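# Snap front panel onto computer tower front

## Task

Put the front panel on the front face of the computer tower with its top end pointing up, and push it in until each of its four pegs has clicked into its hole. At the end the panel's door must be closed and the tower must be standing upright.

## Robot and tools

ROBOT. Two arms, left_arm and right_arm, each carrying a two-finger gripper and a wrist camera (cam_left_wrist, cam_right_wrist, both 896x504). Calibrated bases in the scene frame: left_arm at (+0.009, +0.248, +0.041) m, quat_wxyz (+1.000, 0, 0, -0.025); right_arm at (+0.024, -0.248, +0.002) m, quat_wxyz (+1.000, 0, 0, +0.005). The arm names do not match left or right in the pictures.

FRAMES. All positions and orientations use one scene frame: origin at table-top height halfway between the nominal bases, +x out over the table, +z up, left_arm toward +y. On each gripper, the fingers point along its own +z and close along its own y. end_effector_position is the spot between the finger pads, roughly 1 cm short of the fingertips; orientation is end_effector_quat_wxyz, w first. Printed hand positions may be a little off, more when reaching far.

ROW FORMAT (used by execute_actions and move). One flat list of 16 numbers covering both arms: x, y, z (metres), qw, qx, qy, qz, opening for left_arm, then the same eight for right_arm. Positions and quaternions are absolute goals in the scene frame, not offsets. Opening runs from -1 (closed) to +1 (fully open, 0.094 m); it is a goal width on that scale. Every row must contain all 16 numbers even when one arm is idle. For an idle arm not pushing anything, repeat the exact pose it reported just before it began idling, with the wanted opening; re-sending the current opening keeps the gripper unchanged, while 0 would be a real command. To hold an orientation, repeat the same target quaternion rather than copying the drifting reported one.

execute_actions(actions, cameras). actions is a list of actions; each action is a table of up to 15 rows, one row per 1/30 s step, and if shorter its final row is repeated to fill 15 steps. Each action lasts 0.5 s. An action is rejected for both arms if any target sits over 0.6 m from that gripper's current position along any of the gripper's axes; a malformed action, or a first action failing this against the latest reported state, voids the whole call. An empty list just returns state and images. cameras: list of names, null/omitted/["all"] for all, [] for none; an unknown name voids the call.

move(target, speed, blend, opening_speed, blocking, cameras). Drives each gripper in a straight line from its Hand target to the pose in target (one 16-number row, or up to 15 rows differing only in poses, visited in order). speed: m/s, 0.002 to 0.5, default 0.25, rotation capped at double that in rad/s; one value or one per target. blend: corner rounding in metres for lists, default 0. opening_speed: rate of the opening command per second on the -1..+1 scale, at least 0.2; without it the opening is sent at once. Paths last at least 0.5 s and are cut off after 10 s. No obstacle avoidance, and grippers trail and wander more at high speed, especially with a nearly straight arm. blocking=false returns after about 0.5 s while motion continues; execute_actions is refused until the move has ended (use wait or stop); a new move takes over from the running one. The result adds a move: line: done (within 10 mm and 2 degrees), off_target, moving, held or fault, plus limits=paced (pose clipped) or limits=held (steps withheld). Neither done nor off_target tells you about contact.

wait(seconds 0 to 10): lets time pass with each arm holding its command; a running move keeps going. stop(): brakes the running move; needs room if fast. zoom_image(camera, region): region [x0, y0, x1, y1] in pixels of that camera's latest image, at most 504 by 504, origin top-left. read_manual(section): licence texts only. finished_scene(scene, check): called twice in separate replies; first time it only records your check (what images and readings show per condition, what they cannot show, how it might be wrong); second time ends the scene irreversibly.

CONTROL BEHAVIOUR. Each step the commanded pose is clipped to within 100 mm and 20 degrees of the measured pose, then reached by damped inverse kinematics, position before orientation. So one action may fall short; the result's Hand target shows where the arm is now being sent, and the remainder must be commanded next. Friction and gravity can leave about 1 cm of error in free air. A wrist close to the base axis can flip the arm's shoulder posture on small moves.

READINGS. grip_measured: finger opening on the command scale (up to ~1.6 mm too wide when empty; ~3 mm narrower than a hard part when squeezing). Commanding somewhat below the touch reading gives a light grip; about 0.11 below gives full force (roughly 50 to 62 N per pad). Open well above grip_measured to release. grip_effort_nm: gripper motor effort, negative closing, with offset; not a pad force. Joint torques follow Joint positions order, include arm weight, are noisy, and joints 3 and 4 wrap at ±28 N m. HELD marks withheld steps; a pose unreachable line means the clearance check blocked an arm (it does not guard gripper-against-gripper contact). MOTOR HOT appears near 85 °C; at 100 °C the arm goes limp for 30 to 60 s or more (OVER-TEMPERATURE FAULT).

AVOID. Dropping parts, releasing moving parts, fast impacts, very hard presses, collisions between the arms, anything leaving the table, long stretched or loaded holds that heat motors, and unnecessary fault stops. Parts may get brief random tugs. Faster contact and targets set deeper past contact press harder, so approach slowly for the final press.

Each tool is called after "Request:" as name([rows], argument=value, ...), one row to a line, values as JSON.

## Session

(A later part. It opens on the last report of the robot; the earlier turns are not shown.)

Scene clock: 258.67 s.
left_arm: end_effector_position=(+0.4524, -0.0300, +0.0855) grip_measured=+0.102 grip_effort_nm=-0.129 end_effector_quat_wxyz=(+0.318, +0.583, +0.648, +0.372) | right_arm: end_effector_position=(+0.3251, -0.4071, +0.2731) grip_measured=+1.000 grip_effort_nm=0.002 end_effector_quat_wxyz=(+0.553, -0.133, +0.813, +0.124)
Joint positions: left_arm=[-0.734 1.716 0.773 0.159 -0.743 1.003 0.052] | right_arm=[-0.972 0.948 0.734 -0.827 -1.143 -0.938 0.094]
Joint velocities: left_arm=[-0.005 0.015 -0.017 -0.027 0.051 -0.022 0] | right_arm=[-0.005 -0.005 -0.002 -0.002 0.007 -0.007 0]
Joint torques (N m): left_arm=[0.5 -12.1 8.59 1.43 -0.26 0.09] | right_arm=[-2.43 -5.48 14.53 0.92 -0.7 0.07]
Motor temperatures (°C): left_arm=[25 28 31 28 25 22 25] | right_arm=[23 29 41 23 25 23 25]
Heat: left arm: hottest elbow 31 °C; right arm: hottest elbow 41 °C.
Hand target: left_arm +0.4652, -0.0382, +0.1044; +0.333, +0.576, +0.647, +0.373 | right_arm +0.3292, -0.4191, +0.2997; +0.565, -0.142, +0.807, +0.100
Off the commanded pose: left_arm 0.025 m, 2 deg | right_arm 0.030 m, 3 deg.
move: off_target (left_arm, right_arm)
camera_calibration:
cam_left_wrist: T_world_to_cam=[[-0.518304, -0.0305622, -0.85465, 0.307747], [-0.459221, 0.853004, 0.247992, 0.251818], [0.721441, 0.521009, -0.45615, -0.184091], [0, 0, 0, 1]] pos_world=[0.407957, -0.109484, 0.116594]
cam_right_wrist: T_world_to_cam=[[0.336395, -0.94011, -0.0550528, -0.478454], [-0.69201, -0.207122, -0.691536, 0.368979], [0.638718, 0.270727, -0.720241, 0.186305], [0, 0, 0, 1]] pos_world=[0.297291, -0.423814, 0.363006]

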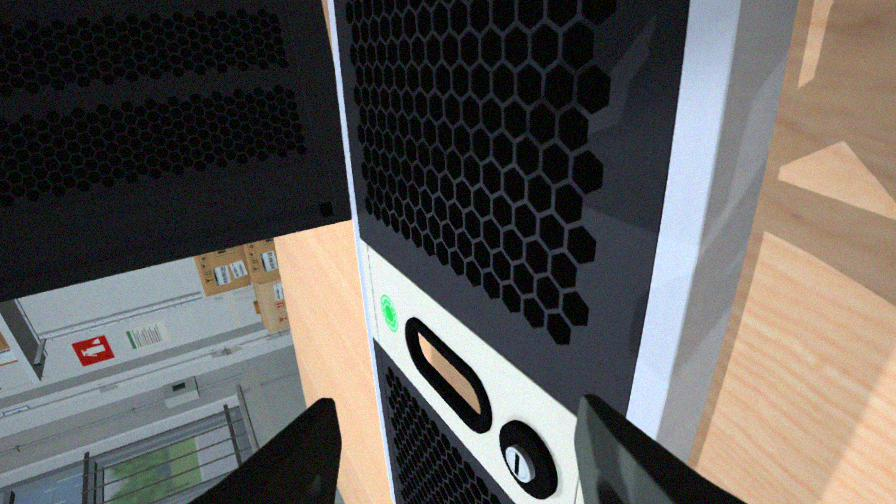

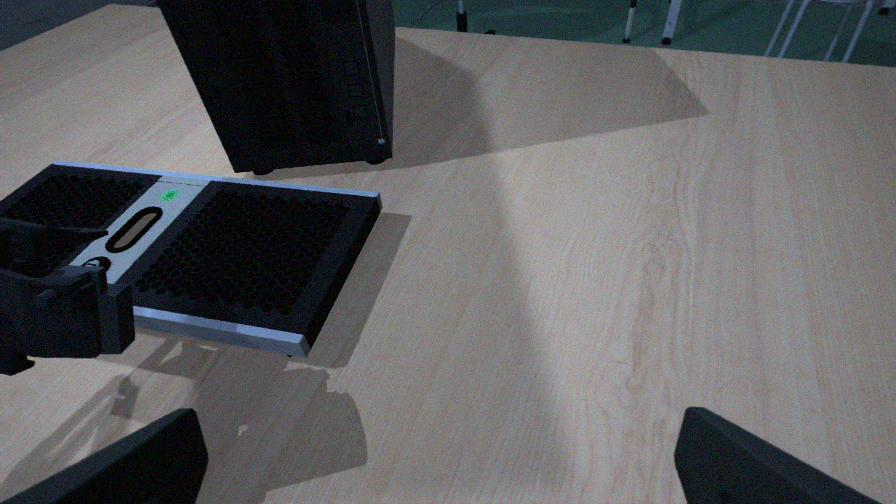

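Request:
move([
  [0.475,-0.038,0.145,0.3326,0.576,0.6466,0.3734,0.1,0.33,-0.42,0.3,0.565,-0.142,0.807,0.1,1],
], speed=0.06, cameras=[])

Request:
move([
  [0.475,-0.038,0.145,0.3326,0.576,0.6466,0.3734,-0.8,0.33,-0.42,0.3,0.565,-0.142,0.807,0.1,1],
], opening_speed=0.6)

Scene clock: 267.57 s.
left_arm: end_effector_position=(+0.4623, -0.0302, +0.1231) grip_measured=+0.102 grip_effort_nm=-0.134 end_effector_quat_wxyz=(+0.317, +0.584, +0.648, +0.372) | right_arm: end_effector_position=(+0.3251, -0.4071, +0.2731) grip_measured=+1.000 grip_effort_nm=0.007 end_effector_quat_wxyz=(+0.553, -0.133, +0.813, +0.124)
Joint positions: left_arm=[-0.718 1.639 0.816 0.045 -0.731 1.017 0.052] | right_arm=[-0.972 0.948 0.734 -0.827 -1.143 -0.938 0.094]
Joint velocities: left_arm=[0.005 -0.015 -0.007 0.002 -0.007 0.022 -0.001] | right_arm=[-0.015 0.005 -0.002 0.002 0.007 0.007 0]
Joint torques (N m): left_arm=[0.67 -12.1 9.59 1.37 -0.24 0.06] | right_arm=[-1.79 -5.89 14.45 0.94 -0.69 0.07]
Motor temperatures (°C): left_arm=[25 28 31 28 25 22 25] | right_arm=[23 29 41 23 25 23 25]
Heat: left arm: hottest elbow 31 °C; right arm: hottest elbow 41 °C.
Hand target: left_arm +0.4750, -0.0379, +0.1443; +0.333, +0.576, +0.647, +0.374 | right_arm +0.3292, -0.4191, +0.2997; +0.565, -0.142, +0.807, +0.100
Off the commanded pose: left_arm 0.026 m, 2 deg | right_arm 0.030 m, 3 deg.
move: off_target (left_arm, right_arm)
No camera images: "cameras" was empty.

Scene clock: 269.43 s.
left_arm: end_effector_position=(+0.4623, -0.0302, +0.1231) grip_measured=-0.797 grip_effort_nm=-0.120 end_effector_quat_wxyz=(+0.317, +0.584, +0.648, +0.372) | right_arm: end_effector_position=(+0.3251, -0.4071, +0.2731) grip_measured=+1.000 grip_effort_nm=-0.002 end_effector_quat_wxyz=(+0.553, -0.133, +0.813, +0.124)
Joint positions: left_arm=[-0.718 1.639 0.816 0.045 -0.731 1.018 0.01] | right_arm=[-0.972 0.948 0.734 -0.827 -1.143 -0.938 0.094]
Joint velocities: left_arm=[-0.015 -0.005 0.007 0.002 -0.022 -0.051 0.001] | right_arm=[0.015 -0.005 -0.017 0.022 -0.022 -0.066 0]
Joint torques (N m): left_arm=[0.5 -12.1 9.48 1.42 -0.27 0.09] | right_arm=[-2.2 -5.42 14.46 0.8 -0.69 0.08]
Motor temperatures (°C): left_arm=[25 28 32 28 25 22 25] | right_arm=[23 29 42 23 25 23 25]
Heat: left arm: hottest elbow 32 °C; right arm: hottest elbow 42 °C.
Hand target: left_arm +0.4747, -0.0376, +0.1449; +0.333, +0.576, +0.647, +0.374 | right_arm +0.3292, -0.4191, +0.2997; +0.565, -0.142, +0.807, +0.100
Off the commanded pose: left_arm 0.026 m, 2 deg | right_arm 0.030 m, 3 deg.
move: off_target (left_arm, right_arm)
camera_calibration:
cam_left_wrist: T_world_to_cam=[[-0.520344, -0.0288979, -0.853468, 0.34583], [-0.458743, 0.852433, 0.250824, 0.246583], [0.720276, 0.522037, -0.456815, -0.173326], [0, 0, 0, 1]] pos_world=[0.417911, -0.10972, 0.154128]
cam_right_wrist: T_world_to_cam=[[0.336395, -0.94011, -0.0550528, -0.478454], [-0.69201, -0.207122, -0.691536, 0.368979], [0.638718, 0.270727, -0.720241, 0.186305], [0, 0, 0, 1]] pos_world=[0.297291, -0.423814, 0.363006]

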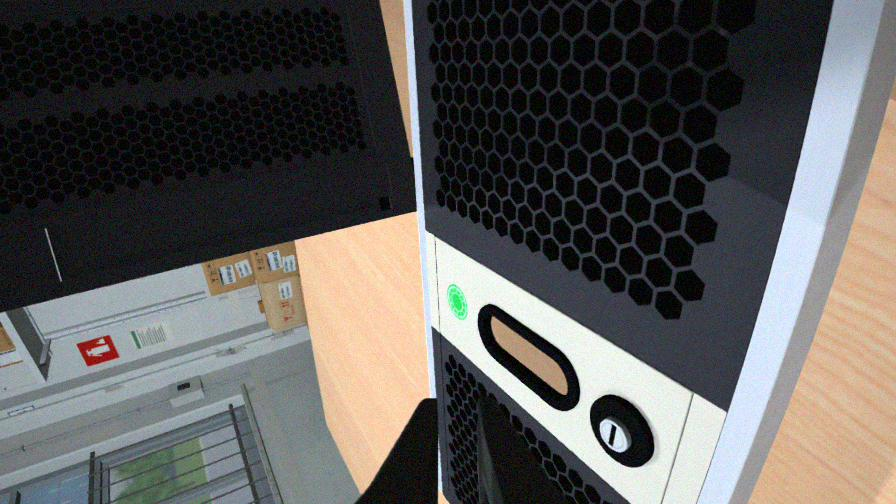

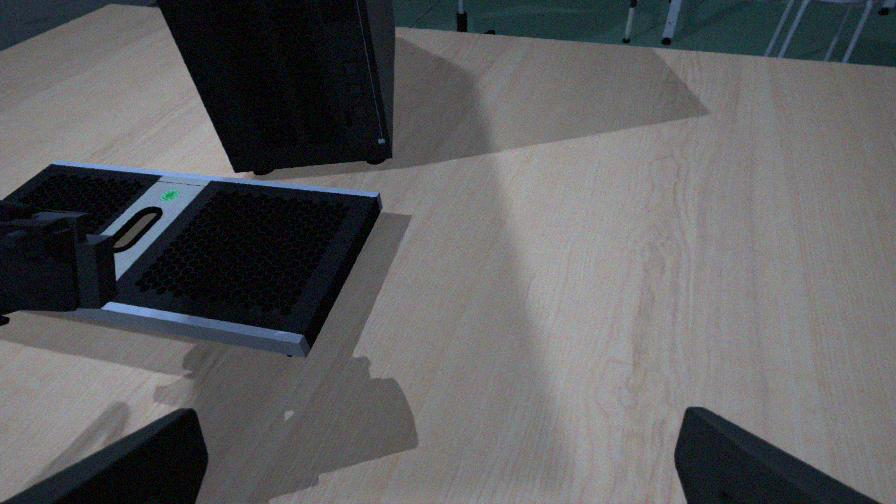

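Request:
move([
  [0.40,-0.038,0.12,0.3326,0.576,0.6466,0.3734,0.15,0.33,-0.42,0.27,0.565,-0.142,0.807,0.1,1],
  [0.39,-0.038,0.06,0.3326,0.576,0.6466,0.3734,0.15,0.33,-0.42,0.27,0.565,-0.142,0.807,0.1,1],
  [0.40,-0.038,0.035,0.3326,0.576,0.6466,0.3734,0.15,0.33,-0.42,0.27,0.565,-0.142,0.807,0.1,1],
], speed=0.12)

Request:
zoom_image(camera="cam_left_wrist", region=[350, 200, 750, 504])

Scene clock: 284.60 s.
left_arm: end_effector_position=(+0.3949, -0.0358, +0.0412) grip_measured=+0.148 grip_effort_nm=0.066 end_effector_quat_wxyz=(+0.333, +0.576, +0.646, +0.373) | right_arm: end_effector_position=(+0.3305, -0.4148, +0.2708) grip_measured=+1.000 grip_effort_nm=0.007 end_effector_quat_wxyz=(+0.563, -0.149, +0.806, +0.101)
Joint positions: left_arm=[-0.852 1.788 0.66 0.299 -0.827 0.894 0.054] | right_arm=[-0.972 0.959 0.721 -0.74 -1.143 -0.938 0.094]
Joint velocities: left_arm=[-0.015 -0.005 0.017 -0.007 -0.081 -0.007 0] | right_arm=[-0.005 -0.015 0.022 0.007 -0.037 -0.007 0]
Joint torques (N m): left_arm=[0.85 -8.82 5.35 2.19 -0.31 0.04] | right_arm=[-1.79 -4.95 9.74 1.17 -0.67 0.06]
Motor temperatures (°C): left_arm=[25 29 32 28 25 22 25] | right_arm=[23 28 42 23 25 23 25]
Heat: left arm: hottest elbow 32 °C; right arm: hottest elbow 42 °C.
Hand target: left_arm +0.3995, -0.0369, +0.0369; +0.333, +0.576, +0.646, +0.374 | right_arm +0.3301, -0.4201, +0.2699; +0.565, -0.141, +0.807, +0.100
Off the commanded pose: left_arm 0.008 m, 0 deg | right_arm 0.005 m, 1 deg.
move: done
camera_calibration:
cam_left_wrist: T_world_to_cam=[[-0.494834, -0.045853, -0.867777, 0.230605], [-0.463013, 0.858963, 0.218637, 0.244223], [0.735363, 0.509981, -0.446274, -0.166055], [0, 0, 0, 1]] pos_world=[0.3493, -0.114519, 0.0726113]
cam_right_wrist: T_world_to_cam=[[0.337289, -0.941388, 0.00491093, -0.504755], [-0.66714, -0.242703, -0.704286, 0.349982], [0.664199, 0.234272, -0.709899, 0.156917], [0, 0, 0, 1]] pos_world=[0.299511, -0.42699, 0.360362]

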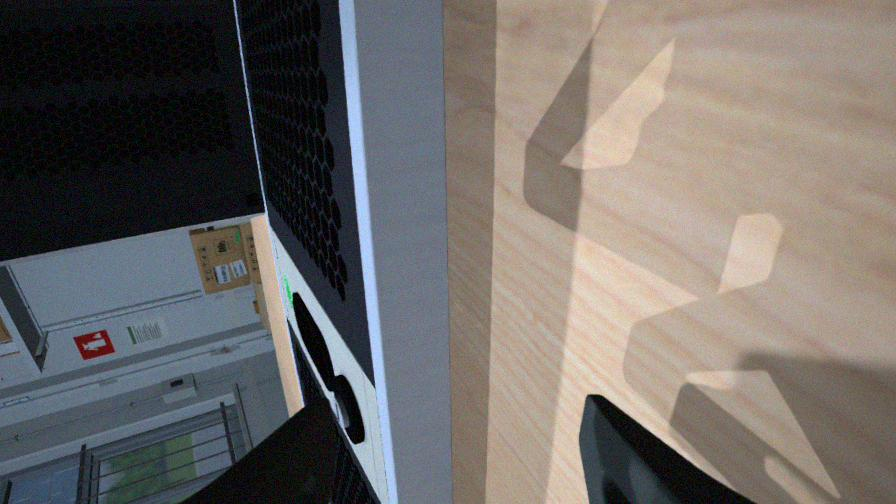

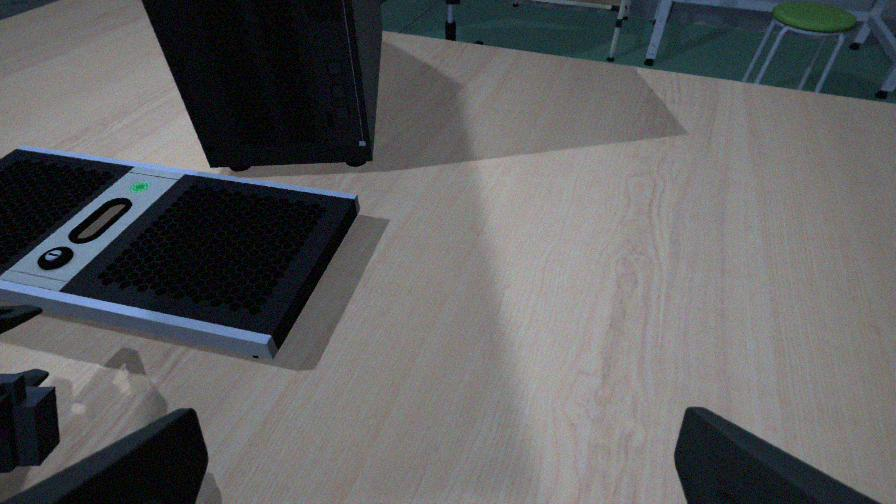

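Scaled by 1.260 from the camera's 896x504 image, which has a finer 1280x720 frame.

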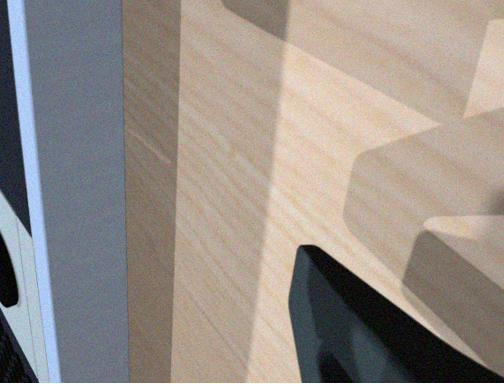

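Request:
move([
  [0.40,-0.038,0.036,0.3623,0.5578,0.6262,0.4067,0.15,0.33,-0.42,0.27,0.565,-0.142,0.807,0.1,1],
  [0.468,-0.038,0.032,0.3623,0.5578,0.6262,0.4067,0.15,0.33,-0.42,0.27,0.565,-0.142,0.807,0.1,1],
], speed=0.06)

Scene clock: 307.00 s.
left_arm: end_effector_position=(+0.4578, -0.0313, +0.0338) grip_measured=+0.148 grip_effort_nm=0.066 end_effector_quat_wxyz=(+0.357, +0.559, +0.630, +0.404) | right_arm: end_effector_position=(+0.3305, -0.4148, +0.2708) grip_measured=+1.000 grip_effort_nm=-0.002 end_effector_quat_wxyz=(+0.563, -0.149, +0.806, +0.101)
Joint positions: left_arm=[-0.743 1.92 0.736 0.539 -0.803 1.077 0.054] | right_arm=[-0.972 0.959 0.721 -0.74 -1.143 -0.938 0.094]
Joint velocities: left_arm=[-0.005 0.015 0.007 -0.017 -0.051 0.007 -0.001] | right_arm=[-0.005 0.005 0.002 0.012 0.051 0.037 0]
Joint torques (N m): left_arm=[0.62 -10.23 6.41 2.4 -0.24 0.08] | right_arm=[-1.79 -5.07 9.69 1.22 -0.63 0.03]
Motor temperatures (°C): left_arm=[25 29 31 28 25 22 25] | right_arm=[23 28 41 23 25 23 25]
Heat: left arm: hottest elbow 31 °C; right arm: hottest elbow 41 °C.
Hand target: left_arm +0.4669, -0.0373, +0.0315; +0.361, +0.558, +0.627, +0.406 | right_arm +0.3300, -0.4199, +0.2700; +0.565, -0.142, +0.807, +0.100
Off the commanded pose: left_arm 0.012 m, 1 deg | right_arm 0.005 m, 1 deg.
move: off_target (left_arm)
camera_calibration:
cam_left_wrist: T_world_to_cam=[[-0.414201, -0.0365208, -0.909453, 0.220298], [-0.486625, 0.853282, 0.187363, 0.282753], [0.769177, 0.520168, -0.371202, -0.235645], [0, 0, 0, 1]] pos_world=[0.410095, -0.110647, 0.0599015]
cam_right_wrist: T_world_to_cam=[[0.337289, -0.941388, 0.00491093, -0.504755], [-0.66714, -0.242703, -0.704286, 0.349982], [0.664199, 0.234272, -0.709899, 0.156917], [0, 0, 0, 1]] pos_world=[0.299511, -0.42699, 0.360362]

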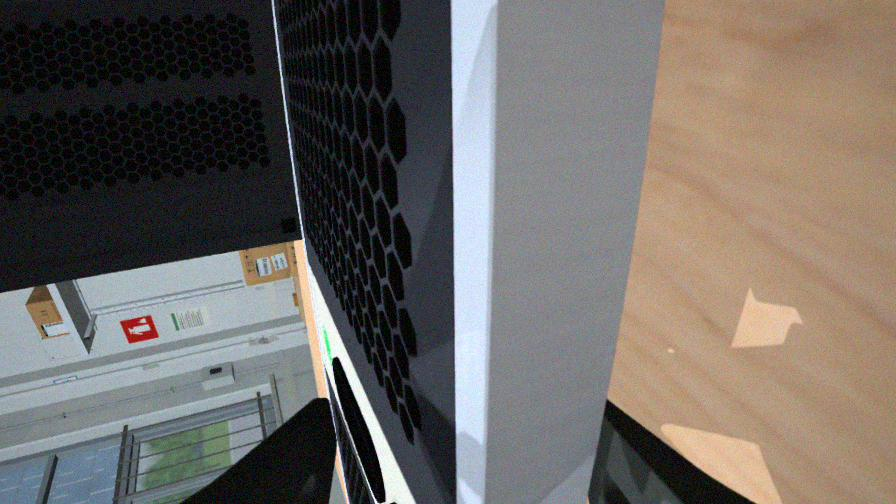

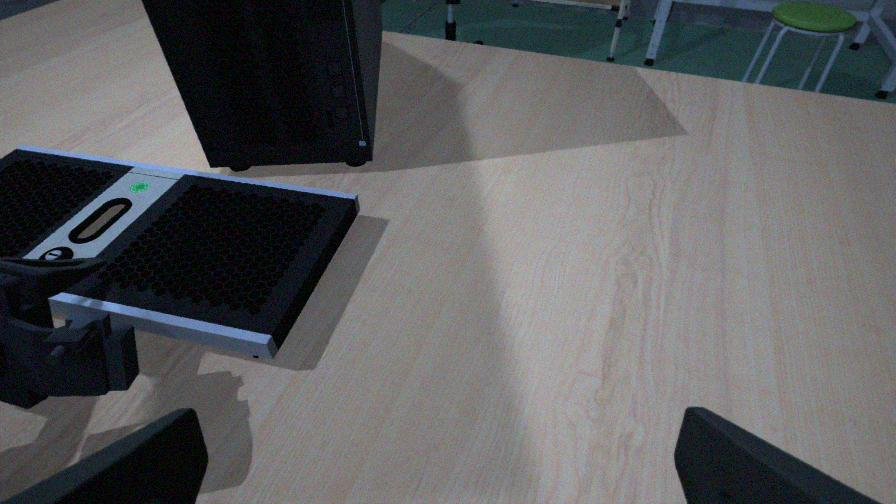

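Request:
move([
  [0.478,-0.038,0.034,0.3623,0.5578,0.6262,0.4067,0.15,0.33,-0.42,0.27,0.565,-0.142,0.807,0.1,1],
  [0.478,-0.038,0.075,0.3623,0.5578,0.6262,0.4067,0.15,0.33,-0.42,0.27,0.565,-0.142,0.807,0.1,1],
], speed=0.06)

Scene clock: 315.30 s.
left_arm: end_effector_position=(+0.4650, -0.0306, +0.0539) grip_measured=+0.148 grip_effort_nm=0.042 end_effector_quat_wxyz=(+0.347, +0.569, +0.627, +0.404) | right_arm: end_effector_position=(+0.3305, -0.4148, +0.2708) grip_measured=+1.000 grip_effort_nm=-0.002 end_effector_quat_wxyz=(+0.563, -0.149, +0.806, +0.101)
Joint positions: left_arm=[-0.728 1.859 0.753 0.445 -0.785 1.096 0.054] | right_arm=[-0.972 0.959 0.721 -0.74 -1.143 -0.938 0.094]
Joint velocities: left_arm=[-0.005 0.015 -0.002 -0.022 -0.081 0.007 -0.001] | right_arm=[-0.015 -0.015 0.007 0.012 0.007 -0.081 0]
Joint torques (N m): left_arm=[0.5 -13.63 7.17 1.63 -0.39 0.08] | right_arm=[-1.79 -5.3 9.68 1.1 -0.69 -0.01]
Motor temperatures (°C): left_arm=[25 29 31 28 25 22 25] | right_arm=[23 28 41 23 25 23 25]
Heat: left arm: hottest elbow 31 °C; right arm: hottest elbow 41 °C.
Hand target: left_arm +0.4779, -0.0380, +0.0745; +0.362, +0.558, +0.626, +0.407 | right_arm +0.3300, -0.4199, +0.2700; +0.565, -0.142, +0.807, +0.100
Off the commanded pose: left_arm 0.026 m, 2 deg | right_arm 0.005 m, 1 deg.
move: off_target (left_arm)
camera_calibration:
cam_left_wrist: T_world_to_cam=[[-0.432855, -0.0154081, -0.901332, 0.250494], [-0.476539, 0.852641, 0.214277, 0.275773], [0.765211, 0.52227, -0.376412, -0.231893], [0, 0, 0, 1]] pos_world=[0.417291, -0.110165, 0.0793987]
cam_right_wrist: T_world_to_cam=[[0.337289, -0.941388, 0.00491093, -0.504755], [-0.66714, -0.242703, -0.704286, 0.349982], [0.664199, 0.234272, -0.709899, 0.156917], [0, 0, 0, 1]] pos_world=[0.299511, -0.42699, 0.360362]

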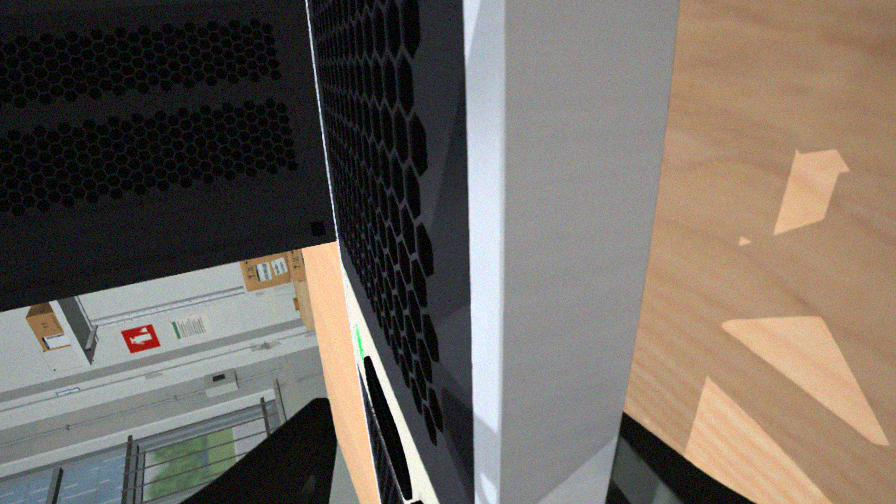

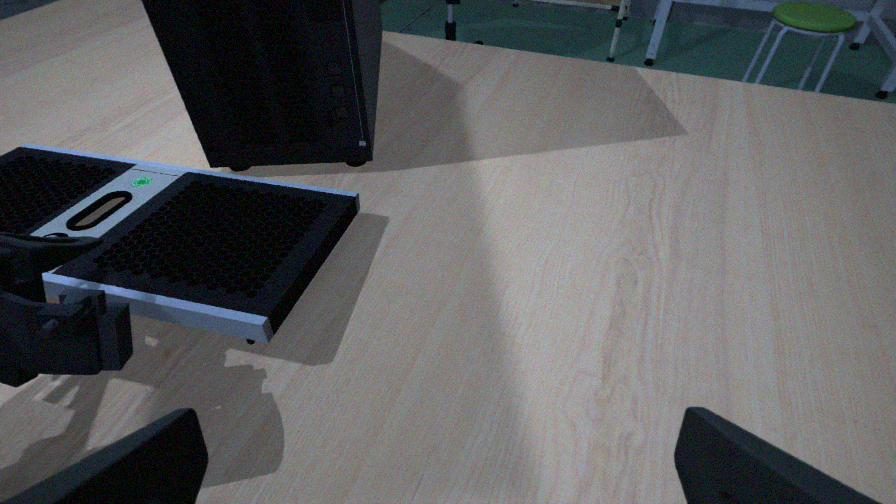

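Request:
move(target=[0.49,-0.038,0.122,0.3623,0.5578,0.6262,0.4067,0.15,0.33,-0.42,0.27,0.565,-0.142,0.807,0.1,1], speed=0.06)

Scene clock: 321.40 s.
left_arm: end_effector_position=(+0.4746, -0.0284, +0.0950) grip_measured=+0.148 grip_effort_nm=0.042 end_effector_quat_wxyz=(+0.342, +0.571, +0.628, +0.404) | right_arm: end_effector_position=(+0.3305, -0.4148, +0.2708) grip_measured=+1.000 grip_effort_nm=0.002 end_effector_quat_wxyz=(+0.563, -0.149, +0.806, +0.101)
Joint positions: left_arm=[-0.709 1.752 0.78 0.311 -0.771 1.109 0.054] | right_arm=[-0.972 0.959 0.721 -0.74 -1.143 -0.938 0.094]
Joint velocities: left_arm=[-0.005 0.015 -0.002 -0.002 0.022 -0.022 0] | right_arm=[-0.005 -0.015 -0.007 -0.007 -0.066 0.066 0]
Joint torques (N m): left_arm=[0.62 -13.22 8.94 1.74 -0.37 0.08] | right_arm=[-2.37 -5.07 9.7 0.96 -0.65 0.01]
Motor temperatures (°C): left_arm=[25 29 32 28 25 22 25] | right_arm=[23 28 41 23 25 23 25]
Heat: left arm: hottest elbow 32 °C; right arm: hottest elbow 41 °C.
Hand target: left_arm +0.4898, -0.0378, +0.1213; +0.362, +0.558, +0.626, +0.407 | right_arm +0.3300, -0.4199, +0.2700; +0.565, -0.142, +0.807, +0.100
Off the commanded pose: left_arm 0.033 m, 3 deg | right_arm 0.005 m, 1 deg.
move: off_target (left_arm)
camera_calibration:
cam_left_wrist: T_world_to_cam=[[-0.440257, -0.0107547, -0.897807, 0.295005], [-0.476259, 0.850464, 0.223355, 0.268655], [0.761151, 0.525923, -0.379545, -0.222584], [0, 0, 0, 1]] pos_world=[0.427247, -0.108247, 0.120372]
cam_right_wrist: T_world_to_cam=[[0.337289, -0.941388, 0.00491093, -0.504755], [-0.66714, -0.242703, -0.704286, 0.349982], [0.664199, 0.234272, -0.709899, 0.156917], [0, 0, 0, 1]] pos_world=[0.299511, -0.42699, 0.360362]

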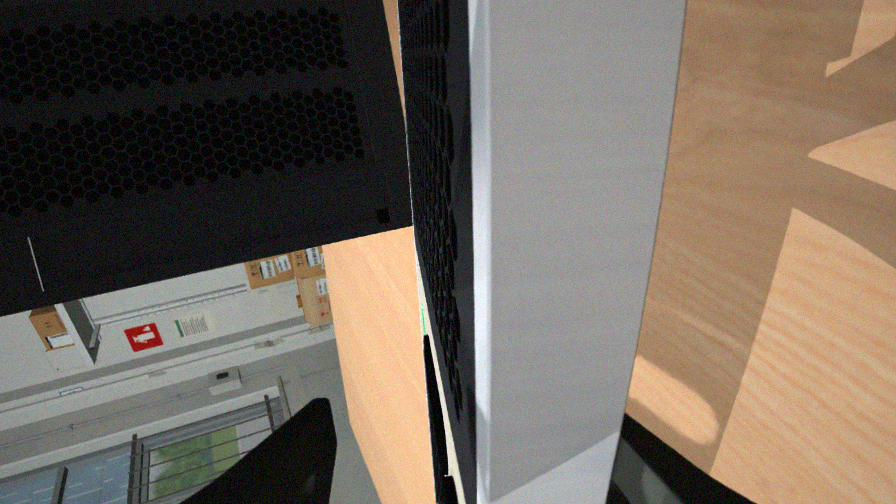

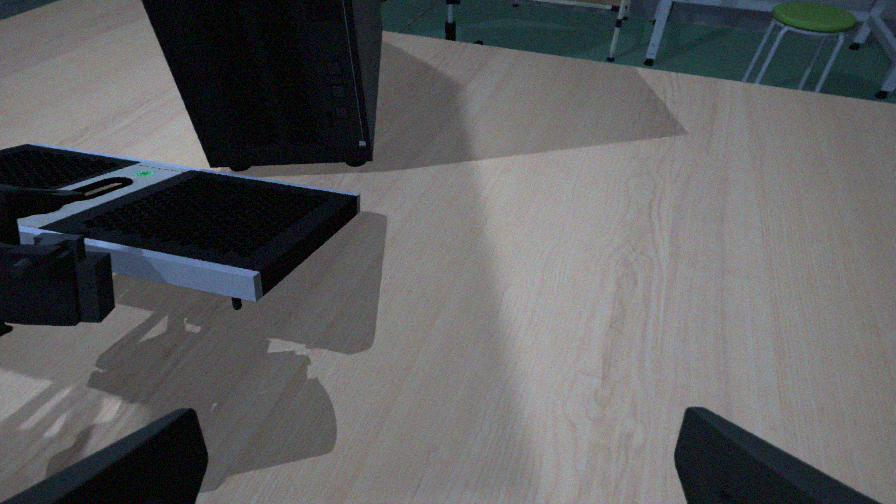

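Request:
move(target=[0.505,-0.036,0.12,0.3623,0.5578,0.6262,0.4067,0.15,0.33,-0.42,0.27,0.565,-0.142,0.807,0.1,1], speed=0.06, cameras=[])

Request:
move(target=[0.505,-0.036,0.12,0.3623,0.5578,0.6262,0.4067,-0.8,0.33,-0.42,0.27,0.565,-0.142,0.807,0.1,1], opening_speed=0.5)

Scene clock: 328.77 s.
left_arm: end_effector_position=(+0.4882, -0.0263, +0.1017) grip_measured=+0.148 grip_effort_nm=0.042 end_effector_quat_wxyz=(+0.346, +0.569, +0.629, +0.403) | right_arm: end_effector_position=(+0.3305, -0.4148, +0.2708) grip_measured=+1.000 grip_effort_nm=-0.002 end_effector_quat_wxyz=(+0.563, -0.149, +0.806, +0.101)
Joint positions: left_arm=[-0.684 1.752 0.802 0.31 -0.75 1.128 0.054] | right_arm=[-0.972 0.959 0.721 -0.74 -1.143 -0.938 0.094]
Joint velocities: left_arm=[-0.005 -0.005 -0.002 -0.002 0.007 0.007 -0.001] | right_arm=[0.005 -0.005 -0.012 0.002 -0.11 -0.051 0]
Joint torques (N m): left_arm=[0.62 -11.52 9.24 2.07 -0.32 0.09] | right_arm=[-2.32 -4.72 9.72 1.13 -0.66 0.01]
Motor temperatures (°C): left_arm=[25 29 32 28 25 22 25] | right_arm=[23 28 40 22 25 23 25]
Heat: left arm: hottest elbow 32 °C; right arm: hottest elbow 40 °C.
Hand target: left_arm +0.5043, -0.0353, +0.1197; +0.362, +0.558, +0.627, +0.407 | right_arm +0.3300, -0.4199, +0.2700; +0.565, -0.142, +0.807, +0.100
Off the commanded pose: left_arm 0.027 m, 2 deg | right_arm 0.005 m, 1 deg.
move: off_target (left_arm)
No camera images: "cameras" was empty.

Scene clock: 330.87 s.
left_arm: end_effector_position=(+0.4902, -0.0271, +0.1033) grip_measured=-0.530 grip_effort_nm=-1.067 end_effector_quat_wxyz=(+0.348, +0.567, +0.629, +0.402) | right_arm: end_effector_position=(+0.3305, -0.4148, +0.2708) grip_measured=+1.000 grip_effort_nm=0.007 end_effector_quat_wxyz=(+0.563, -0.149, +0.806, +0.101)
Joint positions: left_arm=[-0.682 1.752 0.807 0.31 -0.747 1.126 0.022] | right_arm=[-0.972 0.959 0.721 -0.74 -1.143 -0.938 0.094]
Joint velocities: left_arm=[-0.015 -0.015 0.007 -0.002 -0.037 -0.051 -0.001] | right_arm=[-0.015 -0.015 -0.007 0.007 -0.037 -0.081 0]
Joint torques (N m): left_arm=[0.67 -11.58 8.94 2.09 -0.45 0.14] | right_arm=[-2.02 -4.42 9.57 1.01 -0.64 0.05]
Motor temperatures (°C): left_arm=[25 29 32 28 25 22 25] | right_arm=[23 28 40 22 25 23 25]
Heat: left arm: hottest elbow 32 °C; right arm: hottest elbow 40 °C.
Hand target: left_arm +0.5045, -0.0356, +0.1201; +0.362, +0.558, +0.626, +0.407 | right_arm +0.3300, -0.4199, +0.2700; +0.565, -0.142, +0.807, +0.100
Off the commanded pose: left_arm 0.024 m, 2 deg | right_arm 0.005 m, 1 deg.
move: off_target (left_arm)
camera_calibration:
cam_left_wrist: T_world_to_cam=[[-0.433305, -0.0227817, -0.900959, 0.305956], [-0.478531, 0.852939, 0.208576, 0.275784], [0.763712, 0.521514, -0.380484, -0.233251], [0, 0, 0, 1]] pos_world=[0.442679, -0.106613, 0.129384]
cam_right_wrist: T_world_to_cam=[[0.337289, -0.941388, 0.00491093, -0.504755], [-0.66714, -0.242703, -0.704286, 0.349982], [0.664199, 0.234272, -0.709899, 0.156917], [0, 0, 0, 1]] pos_world=[0.299511, -0.42699, 0.360362]

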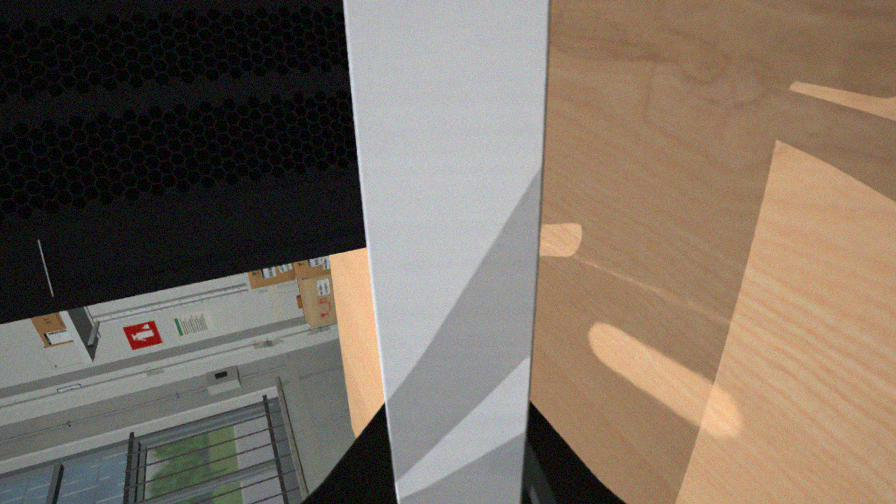

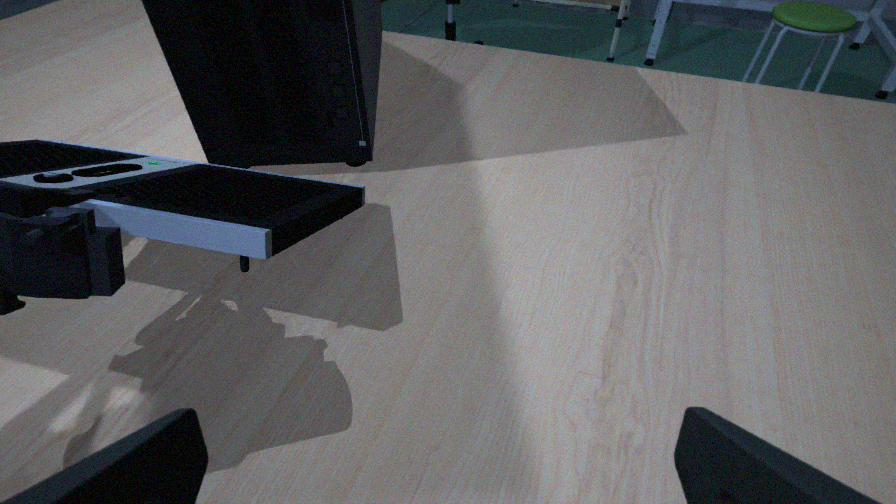

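Request:
move([
  [0.47,-0.036,0.22,0.3623,0.5578,0.6262,0.4067,-0.8,0.33,-0.38,0.28,0.565,-0.142,0.807,0.1,1],
  [0.44,-0.03,0.31,0.3623,0.5578,0.6262,0.4067,-0.8,0.33,-0.38,0.28,0.565,-0.142,0.807,0.1,1],
], speed=0.12)

Scene clock: 346.03 s.
left_arm: end_effector_position=(+0.4314, -0.0189, +0.2610) grip_measured=-0.531 grip_effort_nm=-1.067 end_effector_quat_wxyz=(+0.322, +0.585, +0.624, +0.406) | right_arm: end_effector_position=(+0.3282, -0.3844, +0.2765) grip_measured=+1.000 grip_effort_nm=0.002 end_effector_quat_wxyz=(+0.563, -0.137, +0.809, +0.100)
Joint positions: left_arm=[-0.767 1.33 0.883 -0.293 -0.815 1.067 0.022] | right_arm=[-0.905 0.839 0.66 -0.667 -1.09 -0.777 0.094]
Joint velocities: left_arm=[-0.015 -0.015 0.017 -0.002 0.022 -0.007 -0.001] | right_arm=[0.005 0.005 -0.007 -0.007 0.081 0.037 0]
Joint torques (N m): left_arm=[-0.15 -10.34 13.6 1.81 -1 -0.03] | right_arm=[-0.32 -4.66 9.69 1.4 -0.36 0.08]
Motor temperatures (°C): left_arm=[25 29 32 28 25 22 26] | right_arm=[23 28 40 22 25 23 24]
Heat: left arm: hottest elbow 32 °C; right arm: hottest elbow 40 °C.
Hand target: left_arm +0.4409, -0.0309, +0.3088; +0.363, +0.557, +0.626, +0.407 | right_arm +0.3300, -0.3809, +0.2796; +0.565, -0.142, +0.807, +0.099
Off the commanded pose: left_arm 0.051 m, 6 deg | right_arm 0.006 m, 1 deg.
move: off_target (left_arm)
camera_calibration:
cam_left_wrist: T_world_to_cam=[[-0.467111, 0.0251247, -0.883842, 0.43379], [-0.464818, 0.843353, 0.26963, 0.185707], [0.752165, 0.536773, -0.382261, -0.126928], [0, 0, 0, 1]] pos_world=[0.384419, -0.0993842, 0.28481]
cam_right_wrist: T_world_to_cam=[[0.317338, -0.948277, -0.00820923, -0.46779], [-0.676354, -0.220255, -0.702875, 0.371094], [0.664712, 0.228601, -0.711266, 0.153428], [0, 0, 0, 1]] pos_world=[0.297453, -0.396933, 0.366121]

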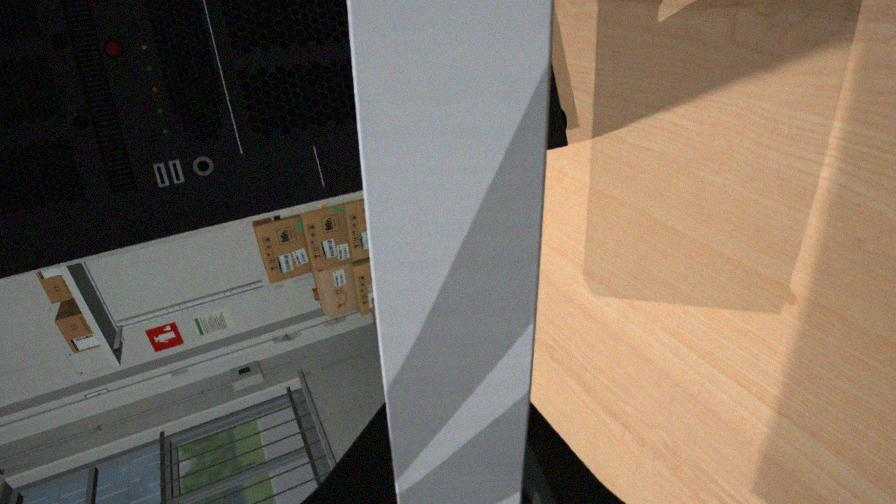

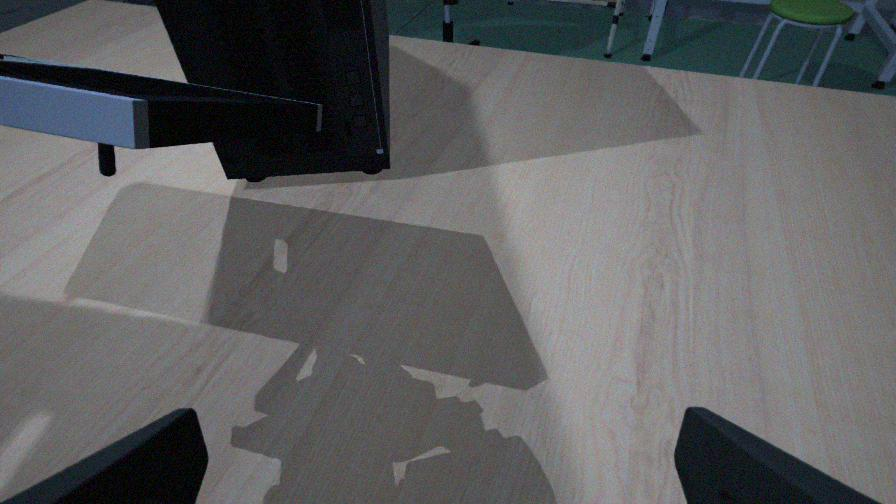

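Request:
move(target=[0.46,-0.02,0.38,0.0576,0.6627,0.7439,0.0646,-0.8,0.26,-0.38,0.3,0.6,-0.151,0.772,0.117,1], speed=0.15)

Scene clock: 354.23 s.
left_arm: end_effector_position=(+0.4506, -0.0176, +0.3578) grip_measured=-0.531 grip_effort_nm=-1.062 end_effector_quat_wxyz=(+0.038, +0.665, +0.744, +0.056) | right_arm: end_effector_position=(+0.2579, -0.3654, +0.2818) grip_measured=+1.000 grip_effort_nm=0.007 end_effector_quat_wxyz=(+0.595, -0.143, +0.778, +0.142)
Joint positions: left_arm=[-0.524 1.636 1.785 -1.626 -0.098 0.89 0.022] | right_arm=[-1.162 0.854 0.687 -1.389 -1.316 -1.502 0.094]
Joint velocities: left_arm=[-0.005 0.005 -0.002 -0.012 -0.007 -0.066 0] | right_arm=[-0.005 -0.005 -0.017 -0.017 -0.051 -0.051 0]
Joint torques (N m): left_arm=[0.32 -11.93 13.26 0.54 -0.14 0.16] | right_arm=[-2.14 -3.08 13.74 -0.4 -0.89 -0.17]
Motor temperatures (°C): left_arm=[25 29 33 28 25 22 26] | right_arm=[23 28 40 22 25 23 24]
Heat: left arm: hottest elbow 33 °C; right arm: hottest elbow 40 °C.
Hand target: left_arm +0.4619, -0.0213, +0.3791; +0.061, +0.666, +0.741, +0.061 | right_arm +0.2601, -0.3769, +0.3003; +0.601, -0.154, +0.775, +0.121
Off the commanded pose: left_arm 0.024 m, 2 deg | right_arm 0.023 m, 3 deg.
move: off_target (left_arm, right_arm)
camera_calibration:
cam_left_wrist: T_world_to_cam=[[-0.985777, -0.0983743, -0.13626, 0.492345], [-0.148853, 0.88747, 0.436164, -0.0336867], [0.078019, 0.450243, -0.889491, 0.378684], [0, 0, 0, 1]] pos_world=[0.450783, -0.0921698, 0.418616]
cam_right_wrist: T_world_to_cam=[[0.374997, -0.925509, -0.0530055, -0.421385], [-0.607681, -0.202235, -0.768001, 0.33865], [0.700072, 0.320209, -0.638252, 0.203369], [0, 0, 0, 1]] pos_world=[0.221436, -0.386629, 0.367548]

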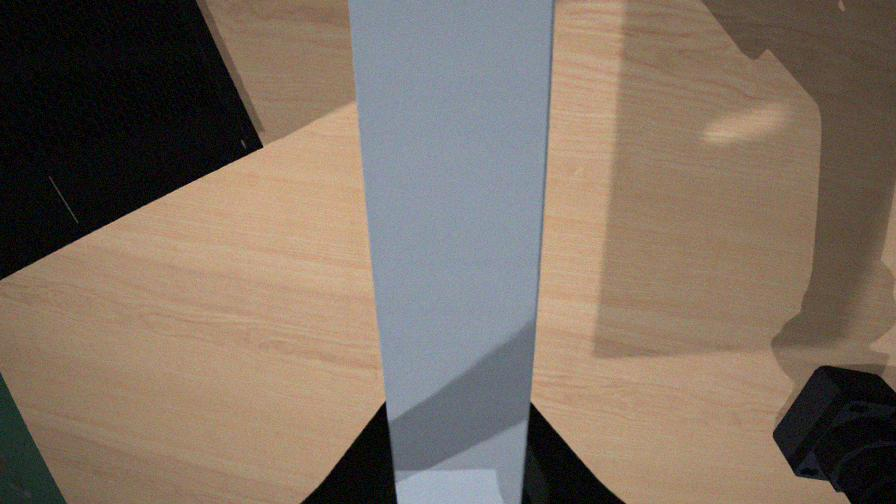

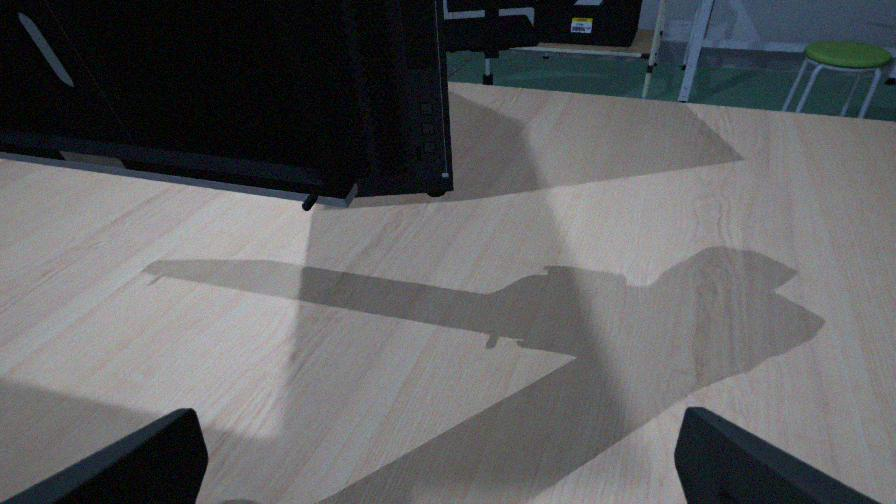

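Request:
move(target=[0.46,-0.02,0.38,0.0576,0.6627,0.7439,0.0646,-0.8,0.27,-0.36,0.3,0.583,-0.324,0.694,0.272,1], speed=0.15, cameras=["cam_right_wrist"])

Request:
zoom_image(camera="cam_right_wrist", region=[100, 0, 600, 450])

Scene clock: 367.63 s.
left_arm: end_effector_position=(+0.4498, -0.0162, +0.3577) grip_measured=-0.531 grip_effort_nm=-1.077 end_effector_quat_wxyz=(+0.035, +0.665, +0.744, +0.057) | right_arm: end_effector_position=(+0.2640, -0.3529, +0.2864) grip_measured=+1.000 grip_effort_nm=0.002 end_effector_quat_wxyz=(+0.572, -0.242, +0.765, +0.170)
Joint positions: left_arm=[-0.524 1.636 1.785 -1.632 -0.103 0.89 0.022] | right_arm=[-1.095 1.001 0.783 -1.696 -1.26 -1.948 0.094]
Joint velocities: left_arm=[0.005 -0.005 0.002 0.017 -0.007 -0.081 0.001] | right_arm=[-0.015 0.005 0.017 -0.007 -0.051 0.007 0]
Joint torques (N m): left_arm=[0.21 -12.45 12.85 0.51 -0.36 0.04] | right_arm=[-0.62 -3.9 12.97 -1.05 -0.54 -0.18]
Motor temperatures (°C): left_arm=[25 29 34 28 25 22 26] | right_arm=[23 28 42 22 25 23 24]
Heat: left arm: hottest elbow 34 °C; right arm: hottest elbow 42 °C.
Hand target: left_arm +0.4593, -0.0195, +0.3796; +0.058, +0.663, +0.744, +0.065 | right_arm +0.2698, -0.3583, +0.3006; +0.573, -0.262, +0.760, +0.157
Off the commanded pose: left_arm 0.025 m, 3 deg | right_arm 0.017 m, 17 deg.
joint sent to its limit (right arm) — joint 4 (wrist pitch), lower limit. The joint targets are off in orientation, not in position.
move: off_target (left_arm, right_arm)
camera_calibration:
cam_right_wrist: T_world_to_cam=[[0.549578, -0.835277, 0.0165936, -0.445964], [-0.549882, -0.37661, -0.745517, 0.265191], [0.628962, 0.400595, -0.66628, 0.253153], [0, 0, 0, 1]] pos_world=[0.231692, -0.374042, 0.373776]
Images, in order (width x height): cam_right_wrist 896x504.

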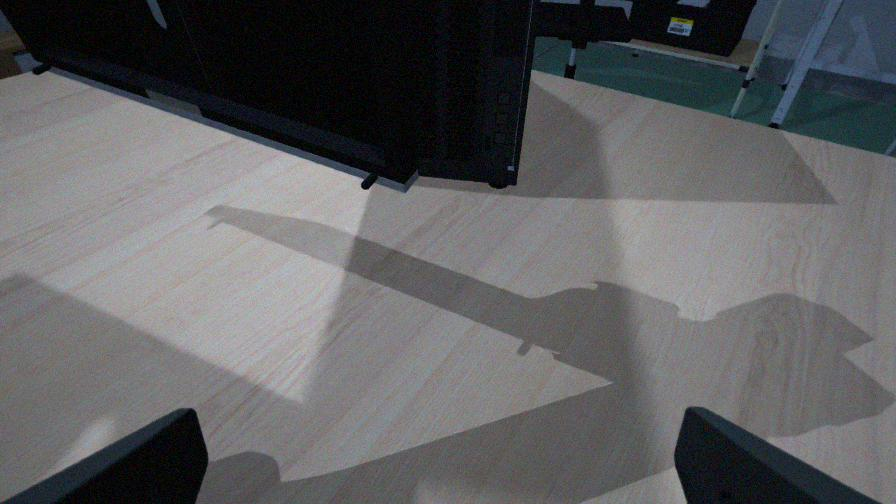

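Scaled by 1.008 from the camera's 896x504 image, which has a finer 1280x720 frame.

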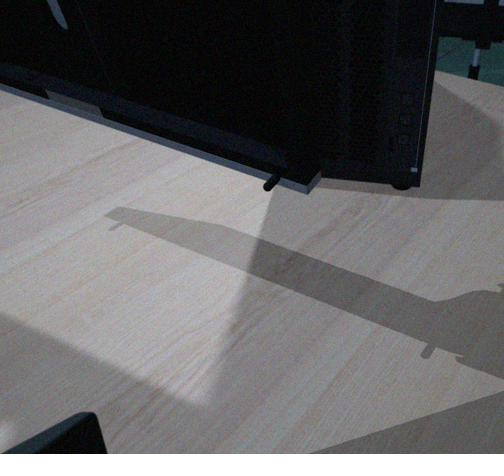

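Request:
move(target=[0.46,-0.02,0.4,0.0576,0.6627,0.7439,0.0646,-0.8,0.32,-0.36,0.24,0.757,-0.22,0.53,0.314,1], speed=0.15, cameras=["cam_right_wrist"])

Request:
zoom_image(camera="cam_right_wrist", region=[0, 0, 504, 400])

Scene clock: 377.37 s.
left_arm: end_effector_position=(+0.4501, -0.0164, +0.3776) grip_measured=-0.531 grip_effort_nm=-1.067 end_effector_quat_wxyz=(+0.039, +0.665, +0.744, +0.058) | right_arm: end_effector_position=(+0.3150, -0.3582, +0.2386) grip_measured=+1.000 grip_effort_nm=-0.002 end_effector_quat_wxyz=(+0.659, -0.205, +0.683, +0.238)
Joint positions: left_arm=[-0.524 1.641 1.844 -1.678 -0.103 0.89 0.022] | right_arm=[-0.955 1.294 0.707 -1.554 -1.55 -2.085 0.094]
Joint velocities: left_arm=[-0.005 0.005 0.002 -0.012 -0.022 0.007 0.001] | right_arm=[0.015 -0.015 -0.002 -0.007 0.037 -0.037 0]
Joint torques (N m): left_arm=[0.09 -12.51 13.14 0.57 -0.35 0.04] | right_arm=[-0.26 -6.48 8.34 -0.53 -0.73 -0.2]
Motor temperatures (°C): left_arm=[25 29 35 28 25 22 26] | right_arm=[23 28 41 22 25 23 24]
Heat: left arm: hottest elbow 35 °C; right arm: hottest elbow 41 °C.
Hand target: left_arm +0.4597, -0.0197, +0.3996; +0.062, +0.662, +0.744, +0.066 | right_arm +0.3199, -0.3592, +0.2412; +0.662, -0.217, +0.678, +0.233
Off the commanded pose: left_arm 0.025 m, 2 deg | right_arm 0.005 m, 23 deg; orientation clipped.
joint sent to its limit (left arm) — joint 4 (wrist pitch), lower limit. The joint targets still meet the commanded pose.
joint sent to its limit (right arm) — joint 5 (wrist yaw), lower limit. The joint targets are off in orientation, not in position.
move: off_target (left_arm, right_arm); limits=paced
camera_calibration:
cam_right_wrist: T_world_to_cam=[[0.579544, -0.812686, -0.0605874, -0.460663], [-0.390167, -0.211427, -0.896141, 0.300391], [0.715471, 0.542992, -0.439614, 0.161019], [0, 0, 0, 1]] pos_world=[0.268973, -0.398295, 0.312069]
Images, in order (width x height): cam_right_wrist 896x504.

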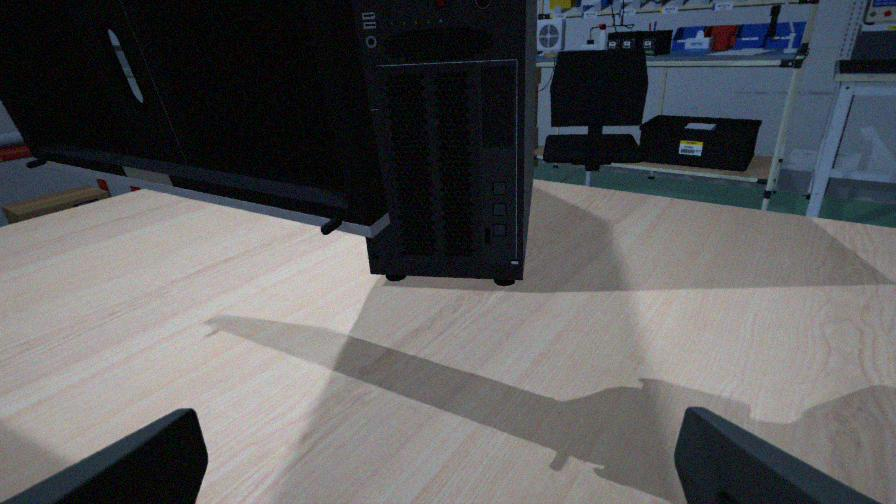

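Scaled by 1.000.

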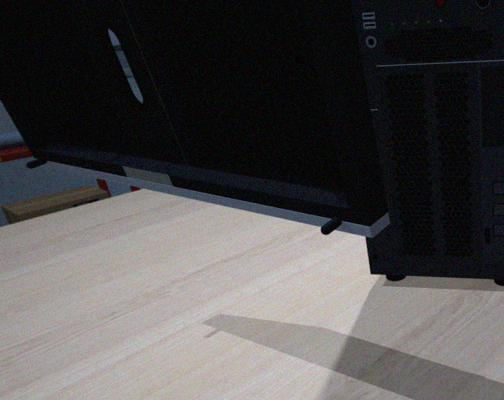

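Request:
zoom_image(camera="cam_right_wrist", region=[0, 0, 200, 180])

Request:
zoom_image(camera="cam_right_wrist", region=[180, 0, 400, 240])

Scaled by 2.520 from the camera's 896x504 image, which has a finer 1280x720 frame.

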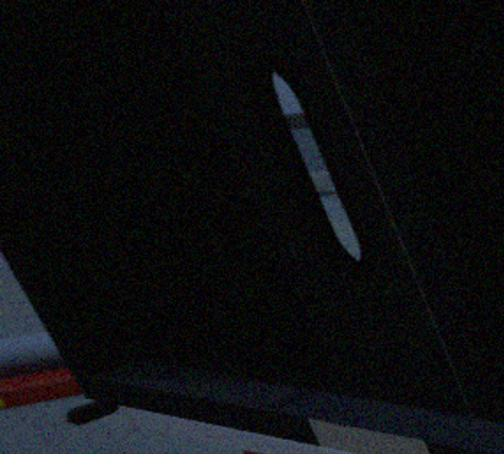

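Scaled by 2.100 from the camera's 896x504 image, which has a finer 1280x720 frame.

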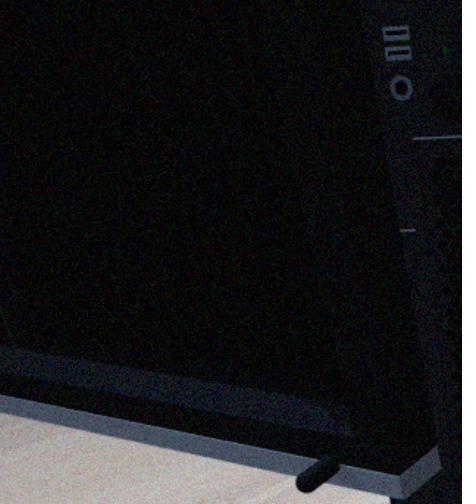

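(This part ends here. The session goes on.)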